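# Pour coffee beans from plate into cup, replace plate

## Task

Tip the coffee beans off the paper plate into the paper cup, letting at most a handful miss and none land off the counter; afterwards lay the plate back on the counter face up and release it.

## Robot and tools

Robot: two arms, left_arm (base on the +y side) and right_arm (on the -y side), each ending in a four-fingered hand with sixteen motors. left_arm carries a left hand, right_arm a right hand; the two are mirror images. Two fixed cameras, cam_high and cam_low, each give 672x504 images. A post stands behind the arms.

Frames: the scene frame has its origin on the table surface halfway between the arms, +x pointing out over the table, +z up. Camera calibration and the table use this frame. Each arm reports its hand point position (metres) and end_effector_quat_wxyz in its own base frame; the bases sit near (+0.05, +0.33) and (-0.03, -0.33). Offsets you send are along the current Hand target's own axes. Hand point axes: +z runs along straightened fingers toward the tips; +y points out of the palm face; on the right hand +x points away from the thumb, on the left hand toward it. A mast sticks out at the wrist on the palm side and can collide with things.

The 48-number row (used by execute_actions and move), each number in [-1, 1]: left_arm dx, dy, dz, rx, ry, rz; then the left hand's sixteen hinge goals; then left current_limit and speed; then the same 24 for right_arm. Both arms always appear in every row. Pose numbers are offsets, not poses: measured from the Hand target as it stood when the action (or move) began, with 1.0 meaning 0.6 m for dx/dy/dz and 180 degrees for rx/ry/rz, which together form one rotation vector. All six at 0 asks nothing new of that arm. Orientation commands are clipped to within 40 degrees of the measured orientation per step.

Hinge order for each hand: index_mcp, index_abd, index_pip, index_dip, middle_mcp, middle_abd, middle_pip, middle_dip, ring_mcp, ring_abd, ring_pip, ring_dip, thumb_cmc, thumb_axl, thumb_mcp, thumb_ipl. Each is an absolute goal, scaled linearly between its two end stops. Straight values: _mcp +0.75, _abd 0.00, _pip +0.58, _dip +0.70, thumb_cmc +0.71, thumb_axl +0.68, thumb_mcp +0.23, thumb_ipl +0.17. Moving toward -1 curls fingers toward the palm and swings the thumb in front of the palm. current_limit maps -1..+1 to 0..550 mA; speed sets hinge rate to (speed+1)/2 of 8.5 rad/s. They start at +0.4 and -0.6. Because a 0 is a real goal, keep a hand unchanged by copying back its hand_goal, hand_current_limit and hand_speed.

Tools:
- execute_actions(actions, cameras): actions is a list of actions; each action is a list of 1 to 15 rows, one per 1/30 s step; a short action repeats its last row to 15 steps. Every row of an action counts from the same start. Images appear only when actions is empty or cameras names them.
- move(target, speed, blend, blocking, cameras): target is one row or up to 15 rows; every row's offsets count from the Hand targets at the move's start, not from the previous row. Hand points travel straight lines, all ending together, capped at 10 s. speed is m/s (0.002 to 4.3, default 0.25; rotation up to twice that in rad/s), one value or one per target. blend is a corner radius in metres (0 means stop at each). blocking=false returns after about 0.5 s while motion continues. Moves do not avoid obstacles.
- wait(seconds 0 to 3600), stop(), zoom_image(camera cam_high or cam_low, region [x0,y0,x1,y1] pixels, at most 504 per side), read_manual(section "licences"), finished_scene(scene 1, irreversible).

Results: per arm, end_effector_position, quaternion, Hand target (the last command after clipping; the next offsets start from it), joint positions, velocities ("within noise" when still) and torques. Per hand: hand_goal, hand_measured, hand_current_ma (positive pushes toward -1), hand_state per motor (moving, goal, blocked, overload), plus hand_current_limit and hand_speed. A move adds a "move:" line such as done, off_target, moving, held or fault, and limits=paced (pose clipped) or limits=held (steps withheld). The hand often rests a few centimetres from its target, especially under load; the right arm's elbow sags, so aim higher. A MOTOR HOT line warns at 85 °C; at 100 °C that arm goes limp for 30 to 60 s. A HAND FAULT line cancels the rest of the calls sent in that reply.

Cautions: a motor drawing 495 mA or more for 5 s shuts off for 10 s. Never let the hands or arms press or grip each other. Avoid dropping or flinging the plate, fast collisions and hard pushes into the table or fixed parts; crockery must not fall more than a few centimetres. Anything left off the table fails the task. Tilt slowly when pouring and keep the plate over the cup. A nudge may move loose objects now and then; the result must hold after the robot lets go.

Each tool is called by a JSON object that holds its "method" and its "body", one argument or row to a line.

## Session

{"method": "execute_actions", "body": {
  "actions": []
}}

Scene clock: 0.00 s.
left_arm: end_effector_position=(+0.5208, -0.3158, +0.2159) hand_goal=(+0.754, +0.000, +0.576, +0.696, +0.754, +0.000, +0.576, +0.696, +0.754, +0.000, +0.576, +0.696, +0.714, +0.678, +0.226, +0.168) hand_measured=(+0.7523, -0.0008, +0.5770, +0.6958, +0.7523, +0.0007, +0.5770, +0.6971, +0.7523, -0.0008, +0.5770, +0.6958, +0.7142, +0.6777, +0.2252, +0.1672) hand_current_ma=(-1, -10, -10, +8, -12, -3, -5, -4, +7, -9, +12, -2, -15, +0, +17, +8) hand_state=(goal, goal, goal, goal, goal, goal, goal, goal, goal, goal, goal, goal, goal, goal, goal, goal) hand_current_limit=0.40 hand_speed=-0.60 end_effector_quat_wxyz=(+0.030, +0.808, +0.574, -0.128) | right_arm: end_effector_position=(+0.3136, +0.0777, +0.2713) hand_goal=(+0.754, +0.000, +0.576, +0.696, +0.754, +0.000, +0.576, +0.696, +0.754, +0.000, +0.576, +0.696, +0.714, +0.678, +0.226, +0.168) hand_measured=(+0.7547, -0.0008, +0.5770, +0.6958, +0.7535, +0.0007, +0.5770, +0.6958, +0.7535, +0.0007, +0.5770, +0.6971, +0.7142, +0.6777, +0.2262, +0.1681) hand_current_ma=(-2, +25, +19, -8, +4, +9, -3, +25, -6, +8, -2, +12, +7, +5, -1, +2) hand_state=(goal, goal, goal, goal, goal, goal, goal, goal, goal, goal, goal, goal, goal, goal, goal, goal) hand_current_limit=0.40 hand_speed=-0.60 end_effector_quat_wxyz=(+0.214, +0.895, +0.281, +0.271)
Joint positions: left_arm=[-0.533 1.764 1.717 -1.574 0.258 -0.191] | right_arm=[0.798 0.99 0.864 -1.119 0.637 1.652]
Joint velocities: within noise
Joint torques (N m): no reading
Heat: left arm: hottest waist 29 °C; right arm: hottest shoulder 25 °C.
Hand target: left_arm +0.5253, -0.3185, +0.2219; +0.037, +0.809, +0.574, -0.125 | right_arm +0.3173, +0.0815, +0.2808; +0.208, +0.895, +0.277, +0.281

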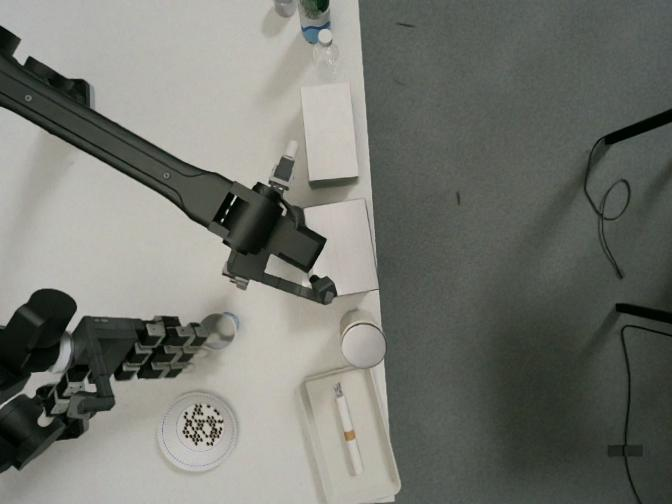

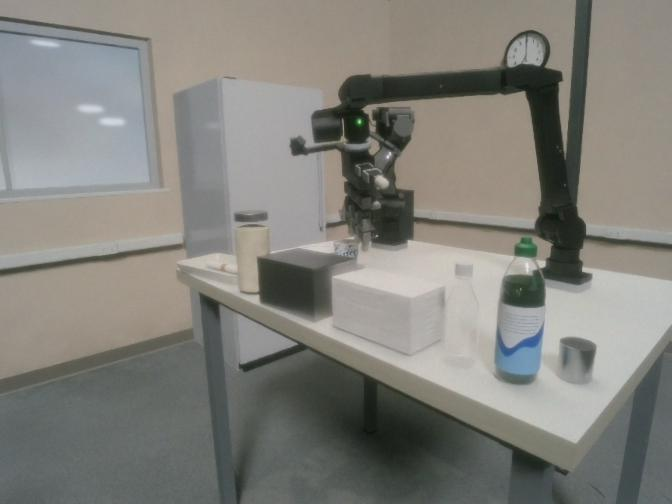

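{"method": "zoom_image", "body": {
  "camera": "cam_high",
  "region": [100, 280, 300, 480]
}}

{"method": "zoom_image", "body": {
  "camera": "cam_low",
  "region": [160, 60, 460, 360]
}}

{"method": "zoom_image", "body": {
  "camera": "cam_low",
  "region": [300, 200, 400, 300]
}}

Scaled by 2.520.

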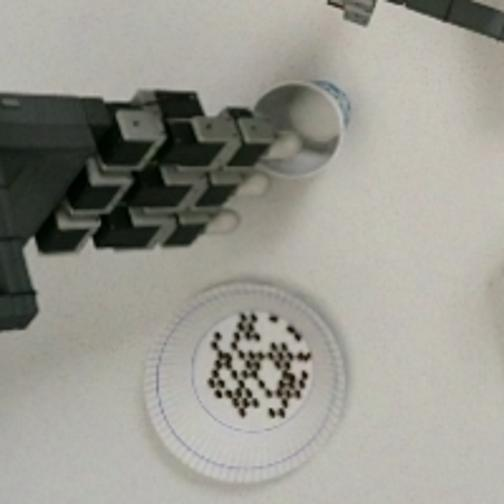

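Scaled by 1.680.

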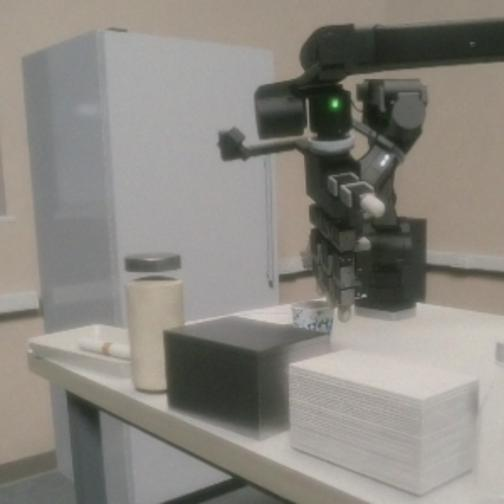

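Scaled by 5.040.

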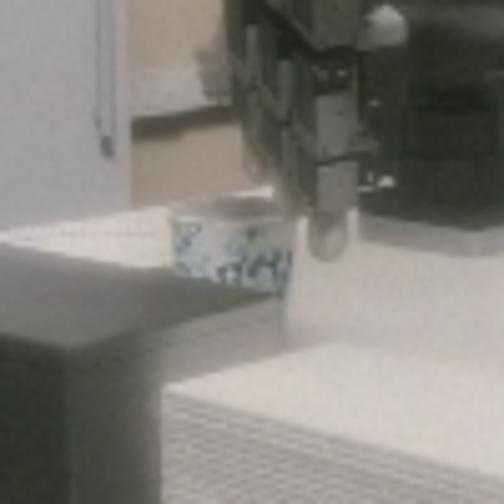

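{"method": "move", "body": {
  "target": [0.316,-0.497,-0.21,0,0,0,0.754,0,0.576,0.696,0.754,0,0.576,0.696,0.754,0,0.576,0.696,0.714,0.678,0.226,0.168,0.4,-0.6,-0.142,0.008,0.019,0.424,-0.086,0.2664,0.754,0,0.576,0.696,0.754,0,0.576,0.696,0.754,0,0.576,0.696,0.714,0.678,0.226,0.168,0.4,-0.6],
  "cameras": ["all"]
}}

Scene clock: 458.43 s.
left_arm: end_effector_position=(+0.3284, -0.0208, +0.3225) hand_goal=(+0.754, +0.000, +0.576, +0.696, +0.754, +0.000, +0.576, +0.696, +0.754, +0.000, +0.576, +0.696, +0.714, +0.678, +0.226, +0.168) hand_measured=(+0.7571, -0.0008, +0.5821, +0.6971, +0.7547, +0.0007, +0.5770, +0.6958, +0.7535, -0.0008, +0.5770, +0.6971, +0.7192, +0.6777, +0.2232, +0.1672) hand_current_ma=(-2, -1, -2, +6, -9, -1, +4, -11, +15, -14, +5, +9, -12, +0, +12, -2) hand_state=(goal, goal, goal, goal, goal, goal, goal, goal, goal, goal, goal, goal, goal, goal, goal, goal) hand_current_limit=0.40 hand_speed=-0.60 end_effector_quat_wxyz=(+0.113, +0.800, +0.589, -0.005) | right_arm: end_effector_position=(+0.2606, +0.0270, +0.2316) hand_goal=(+0.754, +0.000, +0.576, +0.696, +0.754, +0.000, +0.576, +0.696, +0.754, +0.000, +0.576, +0.696, +0.714, +0.678, +0.226, +0.168) hand_measured=(+0.7390, -0.0023, +0.5680, +0.6894, +0.7402, -0.0023, +0.5705, +0.6958, +0.7414, -0.0023, +0.5693, +0.6894, +0.7041, +0.6777, +0.2222, +0.1681) hand_current_ma=(-22, +0, +3, +13, -4, +1, -3, +17, -8, +1, +3, +15, +14, -9, +3, -5) hand_state=(goal, goal, goal, goal, goal, goal, goal, goal, goal, goal, goal, goal, goal, goal, goal, goal) hand_current_limit=0.40 hand_speed=-0.60 end_effector_quat_wxyz=(-0.436, +0.899, -0.022, +0.024)
Joint positions: left_arm=[0.066 0.897 1.12 -1.678 0.196 0.355] | right_arm=[-0.206 1.099 1.048 -1.678 -0.893 1.339]
Joint torques (N m): left_arm=[0.85 -3.6 8.94 0.13 0.11 0.13] | right_arm=[-0.5 -4.84 10.88 -0.96 -0.87 -0.02]
Heat: left arm: hottest elbow 35 °C; right arm: hottest elbow 54 °C.
Hand target: left_arm +0.3249, -0.0176, +0.3222; +0.037, +0.809, +0.574, -0.125 | right_arm +0.2675, +0.0233, +0.2417; -0.461, +0.887, +0.000, +0.001
Off the commanded pose: left_arm 0.005 m, 16 deg | right_arm 0.013 m, 5 deg.
joint sent to its limit (left arm) — joint 4 (wrist pitch), lower limit. The joint targets are off in orientation, not in position.
joint sent to its limit (right arm) — joint 4 (wrist pitch), lower limit. The joint targets are off in orientation, not in position.
move: off_target (left_arm, right_arm)

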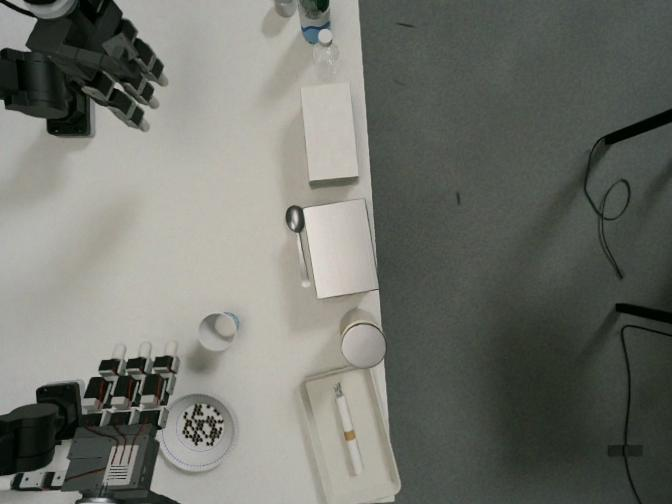

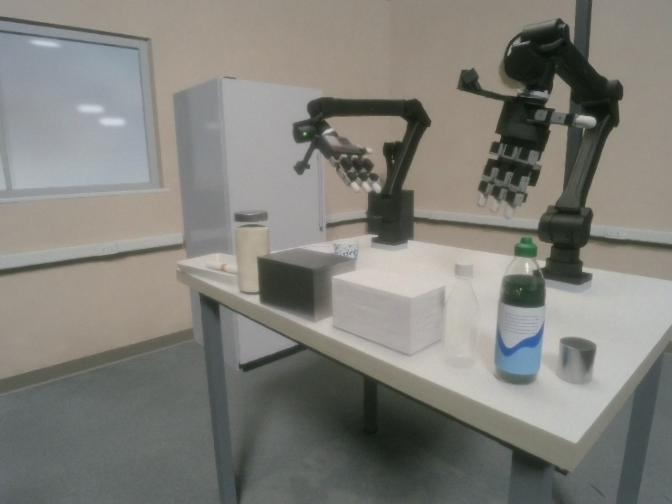

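{"method": "zoom_image", "body": {
  "camera": "cam_high",
  "region": [80, 300, 280, 500]
}}

{"method": "zoom_image", "body": {
  "camera": "cam_low",
  "region": [240, 110, 440, 260]
}}

Scaled by 2.520.

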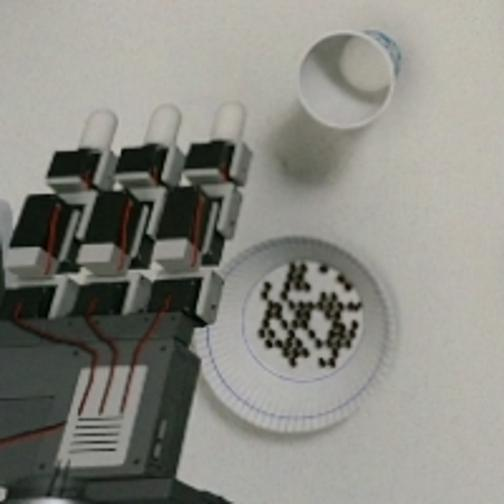

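Scaled by 2.520.

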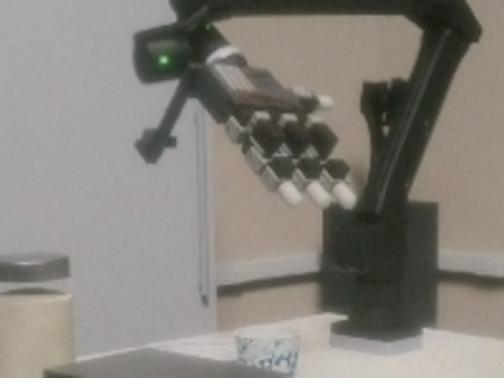

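{"method": "move", "body": {
  "target": [0,0,0,0,0,0,0.754,0,0.576,0.696,0.754,0,0.576,0.696,0.754,0,0.576,0.696,0.714,0.678,0.226,0.168,0.4,-0.6,0.0103,0.2545,0.145,0,0,0,0.0,0,0.576,0.696,0.89,0,0.576,0.696,0.0,0,0.576,0.696,0.714,0.678,0.226,0.168,0.4,-0.6],
  "speed": 0.12,
  "cameras": ["all"]
}}

Scene clock: 491.50 s.
left_arm: end_effector_position=(+0.3284, -0.0208, +0.3225) hand_goal=(+0.754, +0.000, +0.576, +0.696, +0.754, +0.000, +0.576, +0.696, +0.754, +0.000, +0.576, +0.696, +0.714, +0.678, +0.226, +0.168) hand_measured=(+0.7571, +0.0007, +0.5821, +0.6958, +0.7547, +0.0007, +0.5770, +0.6958, +0.7523, -0.0008, +0.5770, +0.6958, +0.7205, +0.6767, +0.2232, +0.1681) hand_current_ma=(+1, -12, +4, +5, -10, -4, -2, -3, +10, -2, -3, +0, -16, +2, +7, +4) hand_state=(goal, goal, goal, goal, goal, goal, goal, goal, goal, goal, goal, goal, goal, goal, goal, goal) hand_current_limit=0.40 hand_speed=-0.60 end_effector_quat_wxyz=(+0.113, +0.800, +0.589, -0.005) | right_arm: end_effector_position=(+0.2729, +0.0090, +0.0700) hand_goal=(+0.000, +0.000, +0.576, +0.696, +0.890, +0.000, +0.576, +0.696, +0.000, +0.000, +0.576, +0.696, +0.714, +0.678, +0.226, +0.168) hand_measured=(-0.0087, +0.0007, +0.5693, +0.6894, +0.8524, +0.0007, +0.5718, +0.6958, -0.0063, -0.0008, +0.5693, +0.6894, +0.7029, +0.6767, +0.2222, +0.1672) hand_current_ma=(+6, -8, +13, +23, -30, +9, -5, +10, +6, +12, +10, +12, -17, +4, +3, +3) hand_state=(goal, goal, goal, goal, blocked, goal, goal, goal, goal, goal, goal, goal, goal, goal, goal, goal) hand_current_limit=0.40 hand_speed=-0.60 end_effector_quat_wxyz=(-0.460, +0.888, +0.001, -0.003)
Joint positions: left_arm=[0.066 0.897 1.12 -1.678 0.196 0.356] | right_arm=[-0.273 1.374 0.801 -1.373 -0.902 1.111]
Joint torques (N m): left_arm=[0.97 -3.66 8.99 0.17 0.1 0.14] | right_arm=[-0.67 -7.24 6.46 -0.64 -0.72 -0.06]
Heat: left arm: hottest elbow 34 °C; right arm: hottest elbow 54 °C.
Hand target: left_arm +0.3254, -0.0179, +0.3214; +0.109, +0.800, +0.590, -0.007 (not the last commanded pose) | right_arm +0.2739, +0.0067, +0.0667; -0.461, +0.887, +0.000, +0.001
Off the commanded pose: left_arm 0.005 m, 16 deg | right_arm 0.004 m, 0 deg.
joint at its limit (left arm) — joint 4 (wrist pitch), lower limit.
move: done

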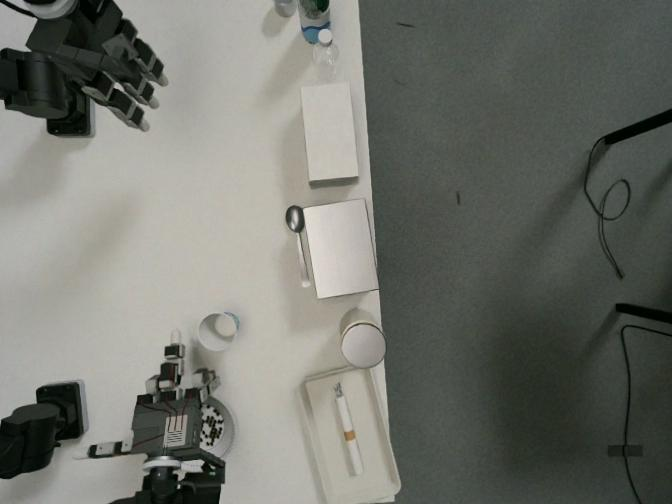

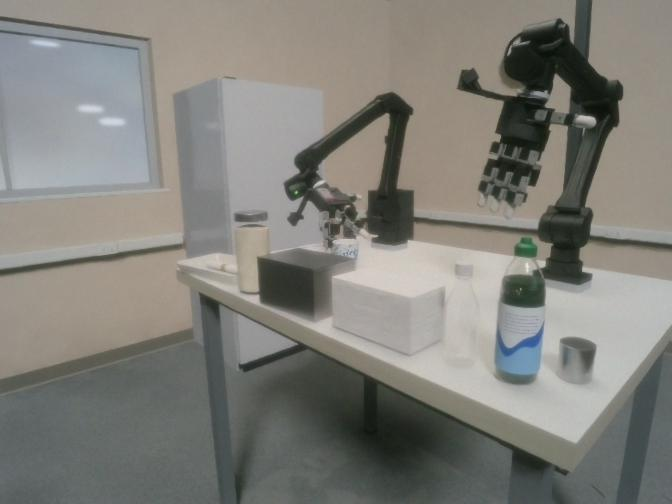

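{"method": "zoom_image", "body": {
  "camera": "cam_high",
  "region": [100, 310, 260, 504]
}}

{"method": "zoom_image", "body": {
  "camera": "cam_low",
  "region": [270, 160, 410, 270]
}}

Scaled by 2.598.

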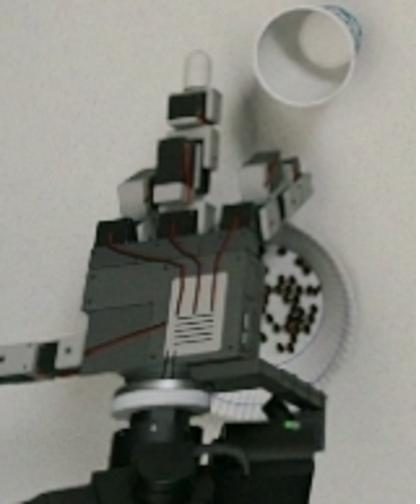

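Scaled by 3.600.

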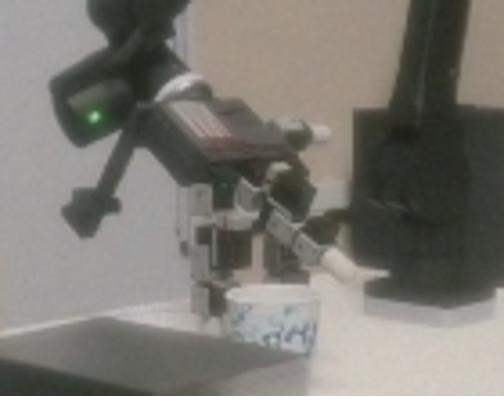

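{"method": "move", "body": {
  "target": [
    [0,0,0,0,0,0,0.754,0,0.576,0.696,0.754,0,0.576,0.696,0.754,0,0.576,0.696,0.714,0.678,0.226,0.168,0.4,-0.6,0,0.0218,0.0153,0,0,0,0.0,0,0.576,0.696,0.89,0,0.576,0.696,0.0,0,0.576,0.696,0.714,0.678,0.226,0.168,0.4,-0.6],
    [0,0,0,0,0,0,0.754,0,0.576,0.696,0.754,0,0.576,0.696,0.754,0,0.576,0.696,0.714,0.678,0.226,0.168,0.4,-0.6,0,0.0869,-0.0775,0,0,0,0.0,0,0.576,0.696,0.89,0,0.576,0.696,0.0,0,0.576,0.696,0.714,0.678,0.226,0.168,0.4,-0.6]
  ],
  "speed": [0.05, 0.04],
  "cameras": ["all"]
}}

{"method": "zoom_image", "body": {
  "camera": "cam_high",
  "region": [100, 310, 260, 504]
}}

{"method": "zoom_image", "body": {
  "camera": "cam_low",
  "region": [270, 160, 410, 270]
}}

Scene clock: 514.30 s.
left_arm: end_effector_position=(+0.3284, -0.0208, +0.3225) hand_goal=(+0.754, +0.000, +0.576, +0.696, +0.754, +0.000, +0.576, +0.696, +0.754, +0.000, +0.576, +0.696, +0.714, +0.678, +0.226, +0.168) hand_measured=(+0.7583, -0.0008, +0.5808, +0.6958, +0.7559, -0.0008, +0.5770, +0.6958, +0.7523, +0.0007, +0.5757, +0.6958, +0.7192, +0.6777, +0.2232, +0.1681) hand_current_ma=(+7, -5, -7, +0, +2, +3, -8, -2, +13, -7, +5, +9, -11, -1, +10, +8) hand_state=(goal, goal, goal, goal, goal, goal, goal, goal, goal, goal, goal, goal, goal, goal, goal, goal) hand_current_limit=0.40 hand_speed=-0.60 end_effector_quat_wxyz=(+0.113, +0.800, +0.589, -0.005) | right_arm: end_effector_position=(+0.2617, -0.0519, +0.0461) hand_goal=(+0.000, +0.000, +0.576, +0.696, +0.890, +0.000, +0.576, +0.696, +0.000, +0.000, +0.576, +0.696, +0.714, +0.678, +0.226, +0.168) hand_measured=(-0.0075, -0.0023, +0.5757, +0.6958, +0.8524, +0.0007, +0.5718, +0.6958, -0.0063, -0.0008, +0.5693, +0.6971, +0.7016, +0.6767, +0.2222, +0.1681) hand_current_ma=(-11, -2, +21, -9, -19, +10, -8, +14, -4, +0, -1, +9, +16, -3, -4, +10) hand_state=(goal, goal, goal, goal, blocked, goal, goal, goal, goal, goal, goal, goal, goal, goal, goal, goal) hand_current_limit=0.40 hand_speed=-0.60 end_effector_quat_wxyz=(-0.464, +0.886, -0.003, -0.006)
Joint positions: left_arm=[0.066 0.897 1.12 -1.678 0.196 0.356] | right_arm=[-0.47 1.503 0.833 -1.491 -0.817 0.845]
Joint torques (N m): left_arm=[0.67 -3.55 8.95 0.14 0.1 0.12] | right_arm=[-0.56 -7.71 8.76 -1.74 -0.37 -0.06]
Heat: left arm: hottest elbow 33 °C; right arm: hottest elbow 48 °C.
Hand target: left_arm +0.3254, -0.0179, +0.3214; +0.109, +0.800, +0.590, -0.007 | right_arm +0.2740, -0.0612, +0.0508; -0.461, +0.887, +0.000, +0.001
Off the commanded pose: left_arm 0.004 m, 1 deg | right_arm 0.016 m, 1 deg.
joint at its limit (left arm) — joint 4 (wrist pitch), lower limit.
move: off_target (right_arm)

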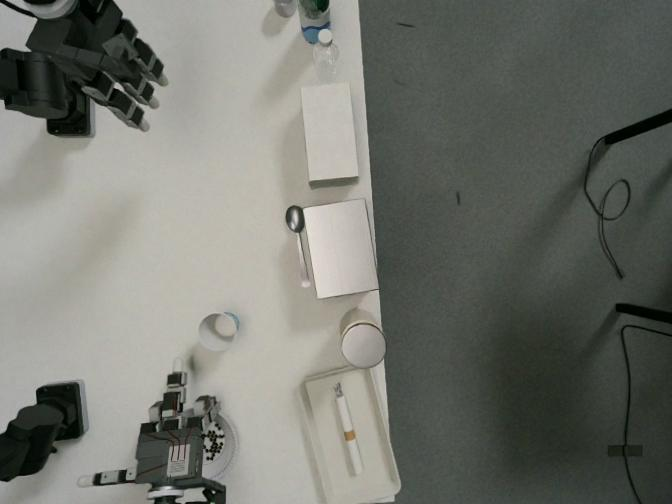

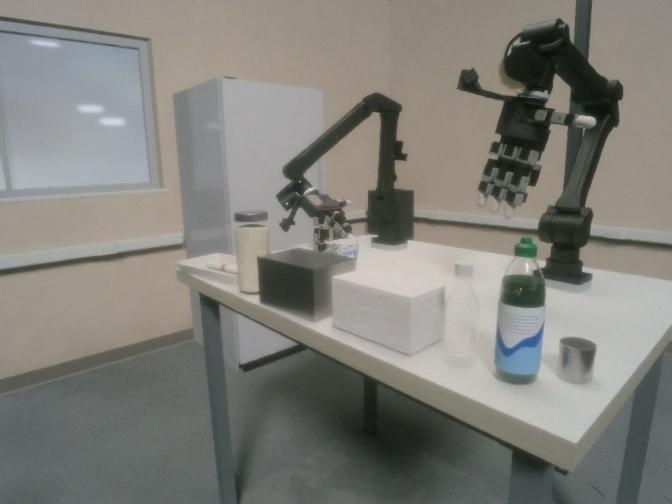

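Scaled by 2.598.

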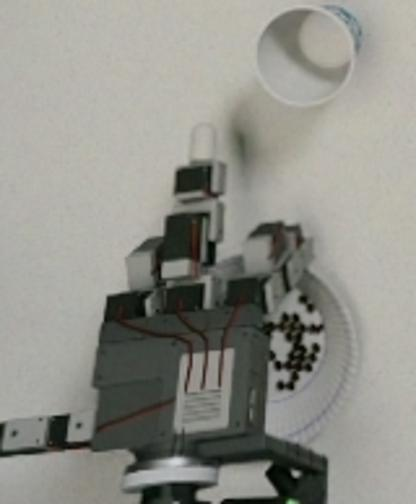

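Scaled by 3.600.

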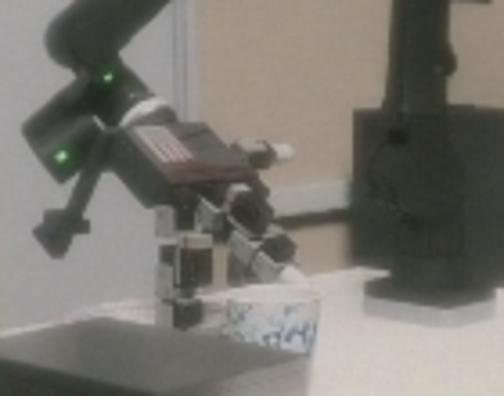

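{"method": "move", "body": {
  "target": [
    [0,0,0,0,0,0,0.754,0,0.576,0.696,0.754,0,0.576,0.696,0.754,0,0.576,0.696,0.714,0.678,0.226,0.168,0.4,-0.6,0,-0.0546,-0.0383,0,0,0,0.0,0,0.576,0.696,0.89,0,0.576,0.696,0.0,0,0.576,0.696,0.714,0.678,0.226,0.168,0.4,-0.6],
    [0,0,0,0,0,0,0.754,0,0.576,0.696,0.754,0,0.576,0.696,0.754,0,0.576,0.696,0.714,0.678,0.226,0.168,0.4,-0.6,0.0025,-0.1544,0.1157,0,0,0,-0.616,0,0.576,0.696,0.89,0,0.576,0.696,-0.616,0,0.576,0.696,-0.824,0.678,0.326,-0.648,0.4,-0.6]
  ],
  "speed": [0.1, 0.12],
  "cameras": ["all"]
}}

{"method": "zoom_image", "body": {
  "camera": "cam_high",
  "region": [100, 310, 260, 504]
}}

{"method": "zoom_image", "body": {
  "camera": "cam_low",
  "region": [270, 160, 410, 270]
}}

Scene clock: 541.67 s.
left_arm: end_effector_position=(+0.3284, -0.0208, +0.3225) hand_goal=(+0.754, +0.000, +0.576, +0.696, +0.754, +0.000, +0.576, +0.696, +0.754, +0.000, +0.576, +0.696, +0.714, +0.678, +0.226, +0.168) hand_measured=(+0.7571, -0.0008, +0.5808, +0.6958, +0.7559, +0.0007, +0.5770, +0.6971, +0.7535, -0.0008, +0.5770, +0.6958, +0.7192, +0.6767, +0.2232, +0.1672) hand_current_ma=(-1, -16, +2, +5, +0, -7, +12, +1, +8, -11, +10, +9, +8, -2, +12, +5) hand_state=(goal, goal, goal, goal, goal, goal, goal, goal, goal, goal, goal, goal, goal, goal, goal, goal) hand_current_limit=0.40 hand_speed=-0.60 end_effector_quat_wxyz=(+0.113, +0.800, +0.589, -0.005) | right_arm: end_effector_position=(+0.2771, +0.0472, +0.0864) hand_goal=(-0.616, +0.000, +0.576, +0.696, +0.890, +0.000, +0.576, +0.696, -0.616, +0.000, +0.576, +0.696, -0.824, +0.678, +0.326, -0.648) hand_measured=(-0.5948, -0.0110, +0.5795, +0.6971, +0.8524, +0.0007, +0.5705, +0.6945, -0.5972, -0.0023, +0.5757, +0.6958, -0.8204, +0.6809, +0.3172, -0.6427) hand_current_ma=(-1, -9, -8, +24, -33, +8, +8, +1, +7, +12, +3, +6, -12, +7, -1, +7) hand_state=(blocked, goal, goal, goal, blocked, goal, goal, goal, goal, goal, goal, goal, goal, goal, goal, goal) hand_current_limit=0.40 hand_speed=-0.60 end_effector_quat_wxyz=(-0.463, +0.886, -0.003, -0.002)
Joint positions: left_arm=[0.066 0.897 1.12 -1.678 0.196 0.356] | right_arm=[-0.153 1.302 0.792 -1.279 -0.947 1.311]
Joint torques (N m): left_arm=[0.85 -3.55 8.95 0.17 0.09 0.13] | right_arm=[0.67 -8.53 6.8 -0.34 -0.49 0.03]
Heat: left arm: hottest elbow 33 °C; right arm: hottest elbow 44 °C.
Hand target: left_arm +0.3254, -0.0179, +0.3214; +0.109, +0.800, +0.590, -0.007 | right_arm +0.2755, +0.0488, +0.0868; -0.461, +0.887, +0.000, +0.001
Off the commanded pose: left_arm 0.004 m, 1 deg | right_arm 0.002 m, 1 deg.
joint at its limit (left arm) — joint 4 (wrist pitch), lower limit.
move: done

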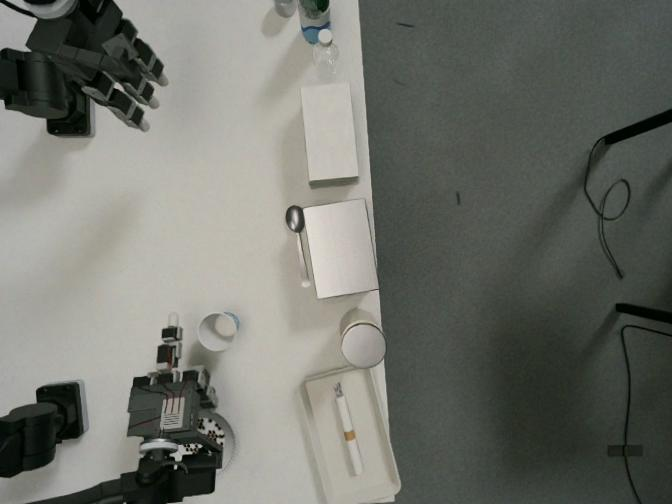

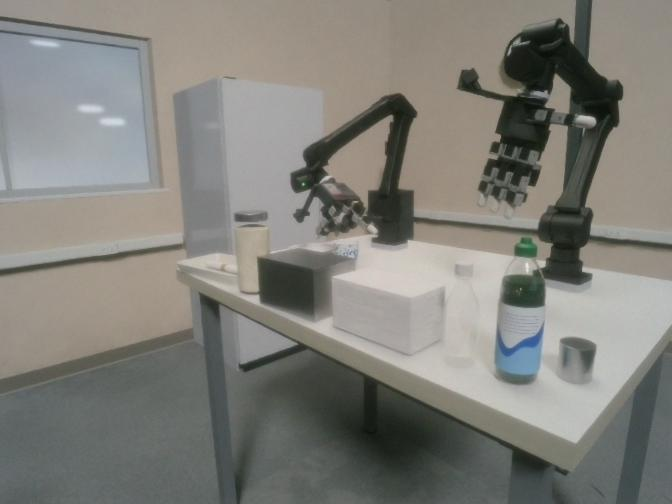

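Scaled by 2.598.

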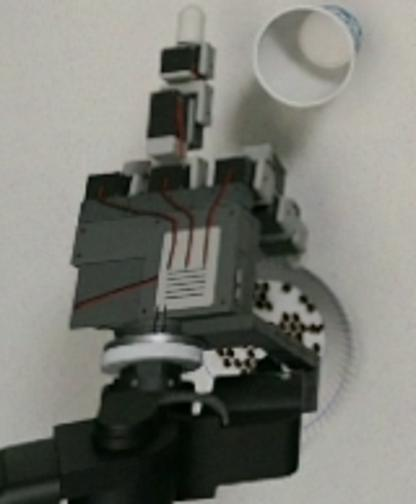

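Scaled by 3.600.

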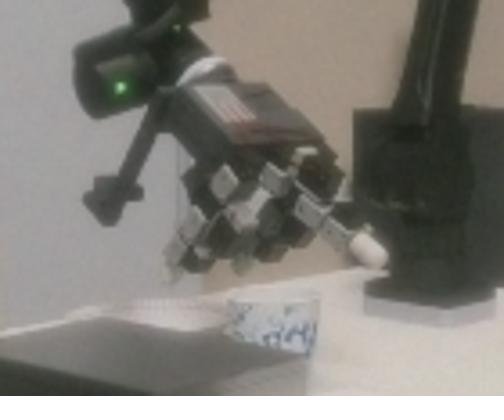

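{"method": "zoom_image", "body": {
  "camera": "cam_low",
  "region": [280, 220, 370, 270]
}}

{"method": "zoom_image", "body": {
  "camera": "cam_high",
  "region": [150, 390, 250, 490]
}}

Scaled by 5.600.

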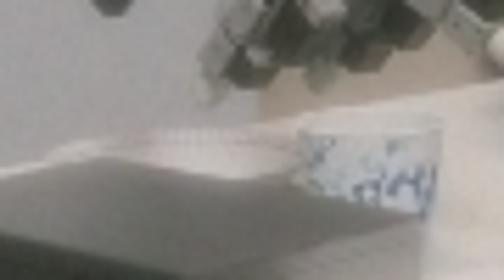

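Scaled by 5.040.

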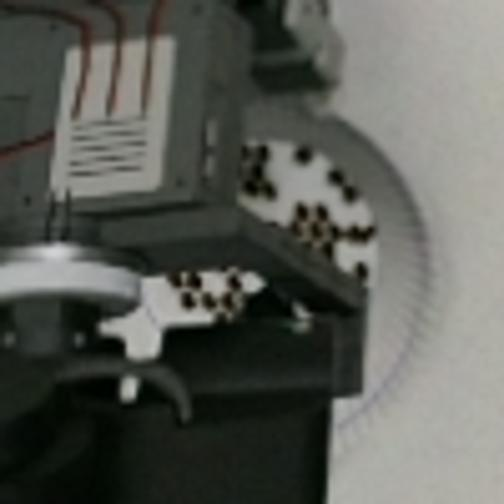

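{"method": "move", "body": {
  "target": [0,0,0,0,0,0,0.754,0,0.576,0.696,0.754,0,0.576,0.696,0.754,0,0.576,0.696,0.714,0.678,0.226,0.168,0.4,-0.6,-0.0042,0.0912,0.0639,0,0,0,-0.616,0,0.576,0.696,0.89,0,0.576,0.696,-0.616,0,0.576,0.696,-0.824,0.678,0.326,-0.648,0.4,-0.6],
  "speed": 0.08,
  "cameras": ["cam_high"]
}}

{"method": "zoom_image", "body": {
  "camera": "cam_high",
  "region": [120, 310, 260, 490]
}}

Scene clock: 560.40 s.
left_arm: end_effector_position=(+0.3284, -0.0208, +0.3225) hand_goal=(+0.754, +0.000, +0.576, +0.696, +0.754, +0.000, +0.576, +0.696, +0.754, +0.000, +0.576, +0.696, +0.714, +0.678, +0.226, +0.168) hand_measured=(+0.7571, +0.0007, +0.5808, +0.6958, +0.7547, -0.0008, +0.5770, +0.6958, +0.7535, +0.0007, +0.5770, +0.6958, +0.7192, +0.6767, +0.2232, +0.1681) hand_current_ma=(+0, -8, -6, +1, -12, -1, +2, -3, +8, -8, +2, +8, -3, +0, +9, -1) hand_state=(goal, goal, goal, goal, goal, goal, goal, goal, goal, goal, goal, goal, goal, goal, goal, goal) hand_current_limit=0.40 hand_speed=-0.60 end_effector_quat_wxyz=(+0.113, +0.800, +0.589, -0.005) | right_arm: end_effector_position=(+0.2753, +0.0475, +0.0245) hand_goal=(-0.616, +0.000, +0.576, +0.696, +0.890, +0.000, +0.576, +0.696, -0.616, +0.000, +0.576, +0.696, -0.824, +0.678, +0.326, -0.648) hand_measured=(-0.5948, -0.0096, +0.5808, +0.6958, +0.8536, +0.0007, +0.5718, +0.6958, -0.5984, -0.0008, +0.5770, +0.6958, -0.8217, +0.6798, +0.3172, -0.6427) hand_current_ma=(+11, +11, +11, +4, -21, +0, -5, +20, +12, +22, +13, -3, +7, +4, -15, +8) hand_state=(blocked, goal, goal, goal, blocked, goal, goal, goal, goal, goal, goal, goal, goal, goal, goal, goal) hand_current_limit=0.40 hand_speed=-0.60 end_effector_quat_wxyz=(-0.462, +0.887, +0.002, +0.007)
Joint positions: left_arm=[0.066 0.897 1.12 -1.678 0.196 0.356] | right_arm=[-0.153 1.399 0.689 -1.06 -0.947 1.311]
Joint torques (N m): left_arm=[0.73 -3.37 8.99 0.14 0.09 0.11] | right_arm=[0.62 -7 6.02 -0.31 -0.48 0.01]
Heat: left arm: hottest elbow 33 °C; right arm: hottest elbow 42 °C.
Hand target: left_arm +0.3254, -0.0179, +0.3214; +0.109, +0.800, +0.590, -0.007 | right_arm +0.2731, +0.0487, +0.0200; -0.461, +0.887, +0.000, +0.001
Off the commanded pose: left_arm 0.004 m, 1 deg | right_arm 0.005 m, 1 deg.
joint at its limit (left arm) — joint 4 (wrist pitch), lower limit.
move: done

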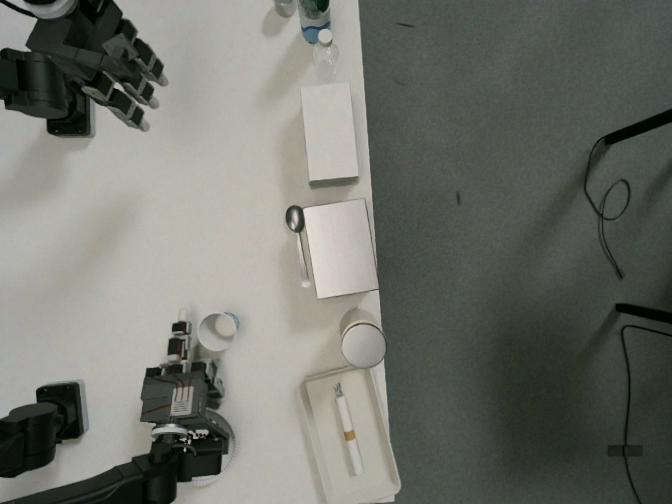

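Scaled by 2.800.

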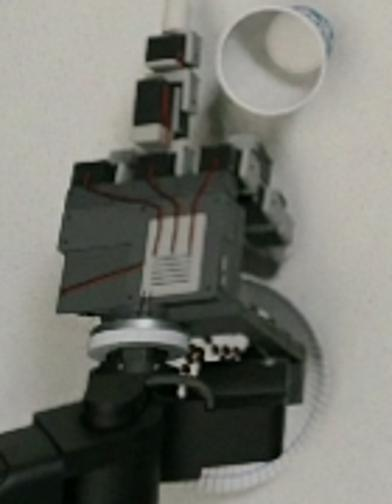

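{"method": "move", "body": {
  "target": [0,0,0,0,0,0,0.754,0,0.576,0.696,0.754,0,0.576,0.696,0.754,0,0.576,0.696,0.714,0.678,0.226,0.168,0.4,-0.6,0,0.0109,0.0077,0,0,0,-0.616,0,0.576,0.696,0.89,0,0.576,0.696,-0.616,0,0.576,0.696,-0.824,0.678,0.326,-0.648,0.4,-0.6],
  "speed": 0.05,
  "cameras": ["cam_high", "cam_low"]
}}

{"method": "zoom_image", "body": {
  "camera": "cam_low",
  "region": [290, 200, 380, 270]
}}

Scene clock: 568.57 s.
left_arm: end_effector_position=(+0.3284, -0.0208, +0.3225) hand_goal=(+0.754, +0.000, +0.576, +0.696, +0.754, +0.000, +0.576, +0.696, +0.754, +0.000, +0.576, +0.696, +0.714, +0.678, +0.226, +0.168) hand_measured=(+0.7583, -0.0008, +0.5808, +0.6958, +0.7547, +0.0007, +0.5757, +0.6958, +0.7535, +0.0007, +0.5770, +0.6958, +0.7192, +0.6767, +0.2232, +0.1672) hand_current_ma=(-5, -9, -8, +1, -3, -2, -4, -6, +6, -7, +1, +2, -7, +2, +11, -8) hand_state=(goal, goal, goal, goal, goal, goal, goal, goal, goal, goal, goal, goal, goal, goal, goal, goal) hand_current_limit=0.40 hand_speed=-0.60 end_effector_quat_wxyz=(+0.113, +0.800, +0.589, -0.005) | right_arm: end_effector_position=(+0.2760, +0.0474, +0.0171) hand_goal=(-0.616, +0.000, +0.576, +0.696, +0.890, +0.000, +0.576, +0.696, -0.616, +0.000, +0.576, +0.696, -0.824, +0.678, +0.326, -0.648) hand_measured=(-0.5936, -0.0096, +0.5795, +0.6971, +0.8524, +0.0007, +0.5718, +0.6971, -0.5984, +0.0007, +0.5770, +0.6971, -0.8204, +0.6798, +0.3172, -0.6418) hand_current_ma=(-7, -3, +13, +11, -16, -6, -3, +10, +12, +3, +1, +21, +9, +13, +5, +4) hand_state=(blocked, goal, goal, goal, blocked, goal, goal, goal, goal, goal, goal, goal, goal, goal, goal, goal) hand_current_limit=0.40 hand_speed=-0.60 end_effector_quat_wxyz=(-0.462, +0.887, +0.002, +0.008)
Joint positions: left_arm=[0.066 0.897 1.12 -1.678 0.196 0.356] | right_arm=[-0.153 1.415 0.681 -1.032 -0.947 1.311]
Joint torques (N m): left_arm=[0.67 -3.6 8.95 0.13 0.09 0.12] | right_arm=[0.62 -6.89 5.81 -0.31 -0.48 0]
Heat: left arm: hottest elbow 33 °C; right arm: hottest elbow 42 °C.
Hand target: left_arm +0.3254, -0.0179, +0.3214; +0.109, +0.800, +0.590, -0.007 | right_arm +0.2730, +0.0488, +0.0119; -0.461, +0.887, +0.000, +0.001
Off the commanded pose: left_arm 0.004 m, 1 deg | right_arm 0.006 m, 1 deg.
joint at its limit (left arm) — joint 4 (wrist pitch), lower limit.
move: done

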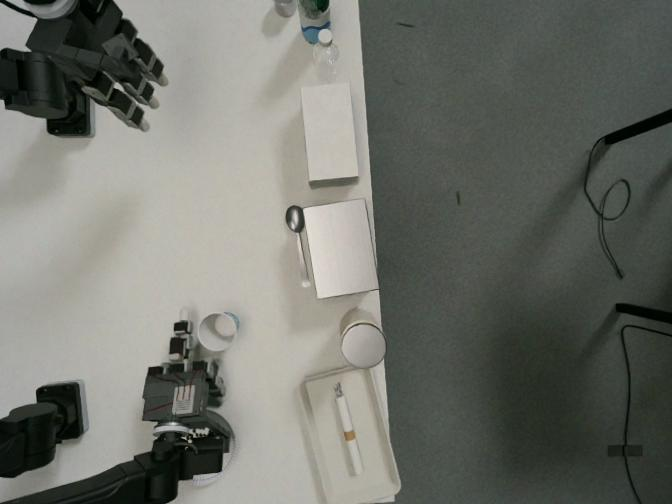

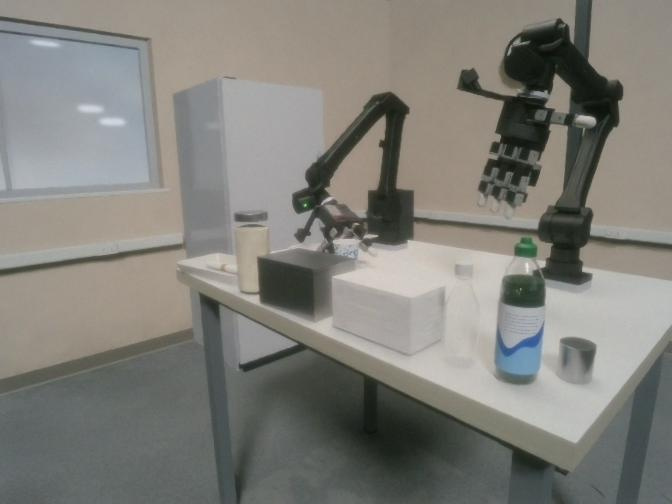

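Scaled by 5.600.

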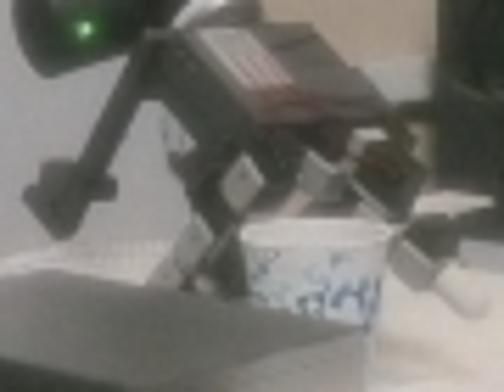

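{"method": "move", "body": {
  "target": [0,0,0,0,0,0,0.754,0,0.576,0.696,0.754,0,0.576,0.696,0.754,0,0.576,0.696,0.714,0.678,0.226,0.168,0.4,-0.6,0,0.0199,-0.0226,0,0,0,-0.616,0,0.576,0.696,0.89,0,0.576,0.696,-0.616,0,0.576,0.696,-0.824,0.678,0.326,-0.648,0.4,-0.6],
  "speed": 0.04,
  "cameras": ["cam_high", "cam_low"]
}}

{"method": "zoom_image", "body": {
  "camera": "cam_low",
  "region": [290, 200, 380, 270]
}}

{"method": "zoom_image", "body": {
  "camera": "cam_high",
  "region": [150, 350, 260, 500]
}}

Scene clock: 580.03 s.
left_arm: end_effector_position=(+0.3284, -0.0208, +0.3225) hand_goal=(+0.754, +0.000, +0.576, +0.696, +0.754, +0.000, +0.576, +0.696, +0.754, +0.000, +0.576, +0.696, +0.714, +0.678, +0.226, +0.168) hand_measured=(+0.7583, +0.0007, +0.5808, +0.6958, +0.7559, -0.0008, +0.5782, +0.6958, +0.7535, -0.0008, +0.5770, +0.6958, +0.7205, +0.6767, +0.2232, +0.1681) hand_current_ma=(+3, -7, -7, +5, -9, -3, +3, -4, -3, -17, +8, +10, -4, +6, +10, +9) hand_state=(goal, goal, goal, goal, goal, goal, goal, goal, goal, goal, goal, goal, goal, goal, goal, goal) hand_current_limit=0.40 hand_speed=-0.60 end_effector_quat_wxyz=(+0.113, +0.800, +0.589, -0.005) | right_arm: end_effector_position=(+0.2690, +0.0344, +0.0104) hand_goal=(-0.616, +0.000, +0.576, +0.696, +0.890, +0.000, +0.576, +0.696, -0.616, +0.000, +0.576, +0.696, -0.824, +0.678, +0.326, -0.648) hand_measured=(-0.5936, -0.0066, +0.5808, +0.6971, +0.8524, -0.0008, +0.5718, +0.6971, -0.5972, -0.0008, +0.5770, +0.6958, -0.8217, +0.6809, +0.3182, -0.6427) hand_current_ma=(-2, +2, +21, +12, -28, +7, -21, +11, +9, +2, +10, +9, +6, +9, -5, +5) hand_state=(blocked, goal, goal, goal, blocked, goal, goal, goal, goal, goal, goal, goal, goal, goal, goal, goal) hand_current_limit=0.40 hand_speed=-0.60 end_effector_quat_wxyz=(-0.462, +0.887, +0.001, +0.001)
Joint positions: left_arm=[0.066 0.897 1.12 -1.678 0.196 0.356] | right_arm=[-0.198 1.444 0.681 -1.082 -0.933 1.232]
Joint torques (N m): left_arm=[0.62 -3.66 8.99 0.18 0.11 0.13] | right_arm=[-0.5 -6.95 6.97 -0.98 -0.46 -0.12]
Heat: left arm: hottest elbow 33 °C; right arm: hottest elbow 41 °C.
Hand target: left_arm +0.3254, -0.0179, +0.3214; +0.109, +0.800, +0.590, -0.007 | right_arm +0.2730, +0.0309, +0.0099; -0.461, +0.887, +0.000, +0.001
Off the commanded pose: left_arm 0.004 m, 1 deg | right_arm 0.005 m, 0 deg.
joint at its limit (left arm) — joint 4 (wrist pitch), lower limit.
move: done

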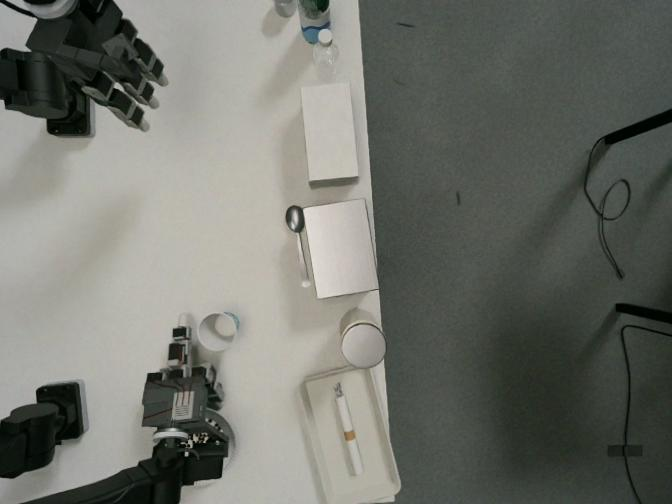

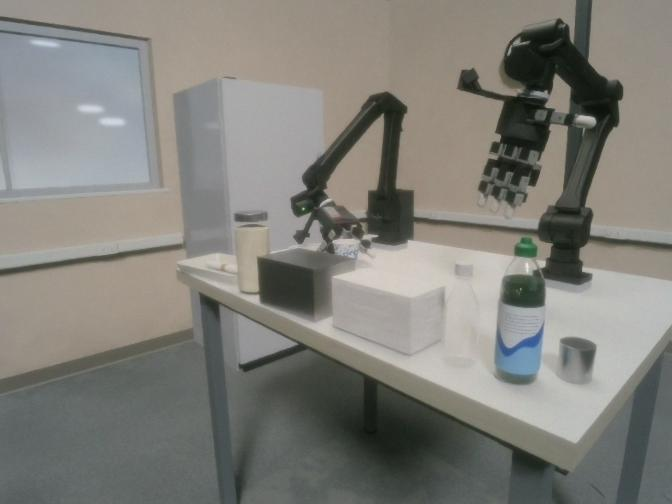

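Scaled by 5.600.

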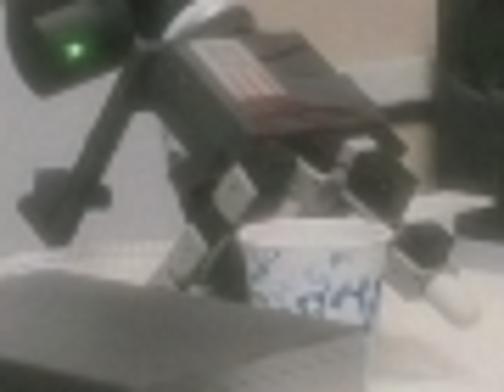

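Scaled by 3.360.

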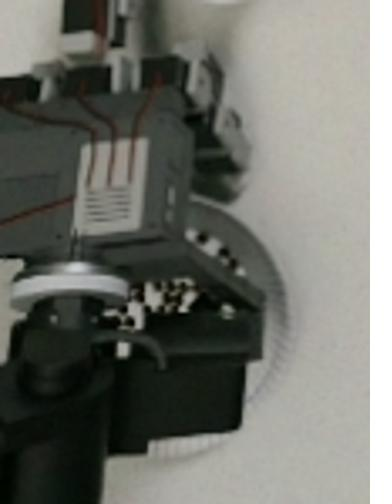

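{"method": "move", "body": {
  "target": [0,0,0,0,0,0,0.754,0,0.576,0.696,0.754,0,0.576,0.696,0.754,0,0.576,0.696,0.714,0.678,0.226,0.168,0.4,-0.6,0.0067,0.005,-0.0188,0,0,0,-0.616,0,0.576,0.696,0.89,0,0.576,0.696,-0.616,0,0.576,0.696,-0.824,0.678,0.326,-0.648,0.4,-0.6],
  "speed": 0.04,
  "cameras": ["cam_high", "cam_low"]
}}

{"method": "zoom_image", "body": {
  "camera": "cam_low",
  "region": [290, 200, 380, 270]
}}

{"method": "zoom_image", "body": {
  "camera": "cam_high",
  "region": [150, 350, 260, 500]
}}

Scene clock: 590.70 s.
left_arm: end_effector_position=(+0.3284, -0.0208, +0.3225) hand_goal=(+0.754, +0.000, +0.576, +0.696, +0.754, +0.000, +0.576, +0.696, +0.754, +0.000, +0.576, +0.696, +0.714, +0.678, +0.226, +0.168) hand_measured=(+0.7571, +0.0007, +0.5821, +0.6958, +0.7559, -0.0008, +0.5770, +0.6958, +0.7535, +0.0007, +0.5770, +0.6958, +0.7192, +0.6777, +0.2222, +0.1672) hand_current_ma=(+8, -8, -7, -9, -11, -12, -4, +0, +13, -9, +9, -7, +4, +6, +3, -3) hand_state=(goal, goal, goal, goal, goal, goal, goal, goal, goal, goal, goal, goal, goal, goal, goal, goal) hand_current_limit=0.40 hand_speed=-0.60 end_effector_quat_wxyz=(+0.113, +0.800, +0.589, -0.005) | right_arm: end_effector_position=(+0.2618, +0.0270, +0.0103) hand_goal=(-0.616, +0.000, +0.576, +0.696, +0.890, +0.000, +0.576, +0.696, -0.616, +0.000, +0.576, +0.696, -0.824, +0.678, +0.326, -0.648) hand_measured=(-0.5960, -0.0081, +0.5808, +0.6932, +0.8524, -0.0008, +0.5693, +0.6958, -0.5972, -0.0008, +0.5757, +0.6971, -0.8217, +0.6798, +0.3172, -0.6427) hand_current_ma=(+5, +4, +13, +7, -22, -10, +2, +2, +24, +1, -2, +17, +4, +3, -8, +18) hand_state=(blocked, goal, goal, goal, blocked, goal, goal, goal, goal, goal, goal, goal, goal, goal, goal, goal) hand_current_limit=0.40 hand_speed=-0.60 end_effector_quat_wxyz=(-0.464, +0.886, -0.003, -0.008)
Joint positions: left_arm=[0.066 0.897 1.12 -1.678 0.196 0.356] | right_arm=[-0.229 1.456 0.685 -1.134 -0.925 1.182]
Joint torques (N m): left_arm=[0.91 -3.43 8.98 0.09 0.09 0.12] | right_arm=[-0.73 -6.77 8.61 -1.09 -0.38 -0.12]
Heat: left arm: hottest elbow 33 °C; right arm: hottest elbow 40 °C.
Hand target: left_arm +0.3254, -0.0179, +0.3214; +0.109, +0.800, +0.590, -0.007 | right_arm +0.2771, +0.0199, +0.0140; -0.461, +0.887, +0.000, +0.001
Off the commanded pose: left_arm 0.004 m, 1 deg | right_arm 0.017 m, 1 deg.
joint at its limit (left arm) — joint 4 (wrist pitch), lower limit.
move: off_target (right_arm)

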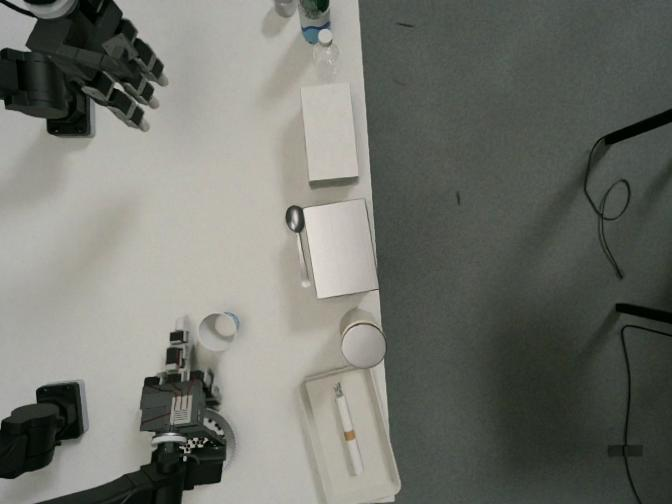

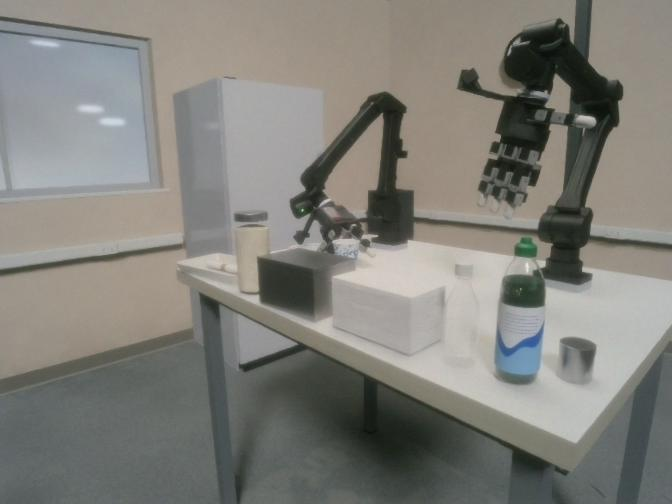

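Scaled by 5.600.

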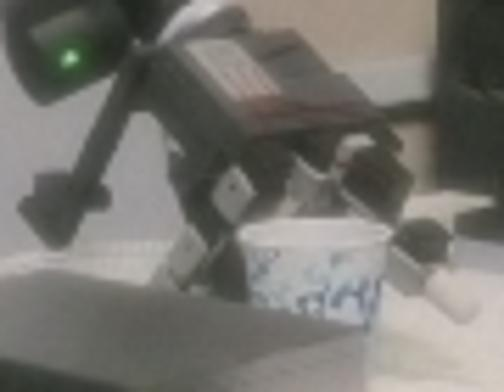

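Scaled by 3.360.

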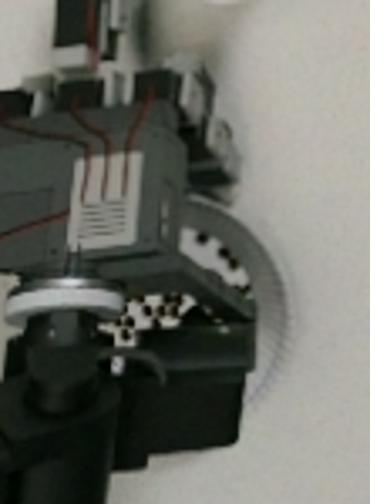

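{"method": "move", "body": {
  "target": [0,0,0,0,0,0,0.754,0,0.576,0.696,0.754,0,0.576,0.696,0.754,0,0.576,0.696,0.714,0.678,0.226,0.168,0.4,-0.6,0.005,-0.0082,-0.0057,0,0,0,-0.616,0,0.576,0.696,0.89,0,0.576,0.696,-0.616,0,0.576,0.696,-0.824,0.678,0.326,-0.648,0.4,-0.6],
  "speed": 0.04
}}

Scene clock: 598.67 s.
left_arm: end_effector_position=(+0.3284, -0.0208, +0.3225) hand_goal=(+0.754, +0.000, +0.576, +0.696, +0.754, +0.000, +0.576, +0.696, +0.754, +0.000, +0.576, +0.696, +0.714, +0.678, +0.226, +0.168) hand_measured=(+0.7583, -0.0008, +0.5821, +0.6958, +0.7559, +0.0007, +0.5757, +0.6958, +0.7535, -0.0008, +0.5770, +0.6958, +0.7192, +0.6777, +0.2232, +0.1681) hand_current_ma=(+3, -16, -11, -3, -10, -12, -4, -13, +0, -15, +6, -1, -3, -2, +11, +0) hand_state=(goal, goal, goal, goal, goal, goal, goal, goal, goal, goal, goal, goal, goal, goal, goal, goal) hand_current_limit=0.40 hand_speed=-0.60 end_effector_quat_wxyz=(+0.113, +0.800, +0.589, -0.005) | right_arm: end_effector_position=(+0.2648, +0.0261, +0.0141) hand_goal=(-0.616, +0.000, +0.576, +0.696, +0.890, +0.000, +0.576, +0.696, -0.616, +0.000, +0.576, +0.696, -0.824, +0.678, +0.326, -0.648) hand_measured=(-0.5948, -0.0096, +0.5795, +0.6958, +0.8536, -0.0008, +0.5718, +0.6958, -0.5984, -0.0008, +0.5770, +0.6958, -0.8217, +0.6798, +0.3172, -0.6418) hand_current_ma=(+6, +11, +6, +13, -36, -8, -7, +1, +10, +11, +0, +3, +3, -2, -1, +19) hand_state=(blocked, goal, goal, goal, blocked, goal, goal, goal, goal, goal, goal, goal, goal, goal, goal, goal) hand_current_limit=0.40 hand_speed=-0.60 end_effector_quat_wxyz=(-0.464, +0.886, -0.003, -0.009)
Joint positions: left_arm=[0.066 0.897 1.12 -1.678 0.196 0.356] | right_arm=[-0.229 1.456 0.698 -1.15 -0.924 1.181]
Joint torques (N m): left_arm=[0.85 -3.66 8.95 0.21 0.1 0.13] | right_arm=[-0.5 -7.41 8.7 -1.2 -0.45 -0.09]
Heat: left arm: hottest elbow 33 °C; right arm: hottest elbow 41 °C.
Hand target: left_arm +0.3254, -0.0179, +0.3214; +0.109, +0.800, +0.590, -0.007 | right_arm +0.2800, +0.0199, +0.0199; -0.461, +0.887, +0.000, +0.001
Off the commanded pose: left_arm 0.004 m, 1 deg | right_arm 0.017 m, 1 deg.
joint at its limit (left arm) — joint 4 (wrist pitch), lower limit.
move: off_target (right_arm)


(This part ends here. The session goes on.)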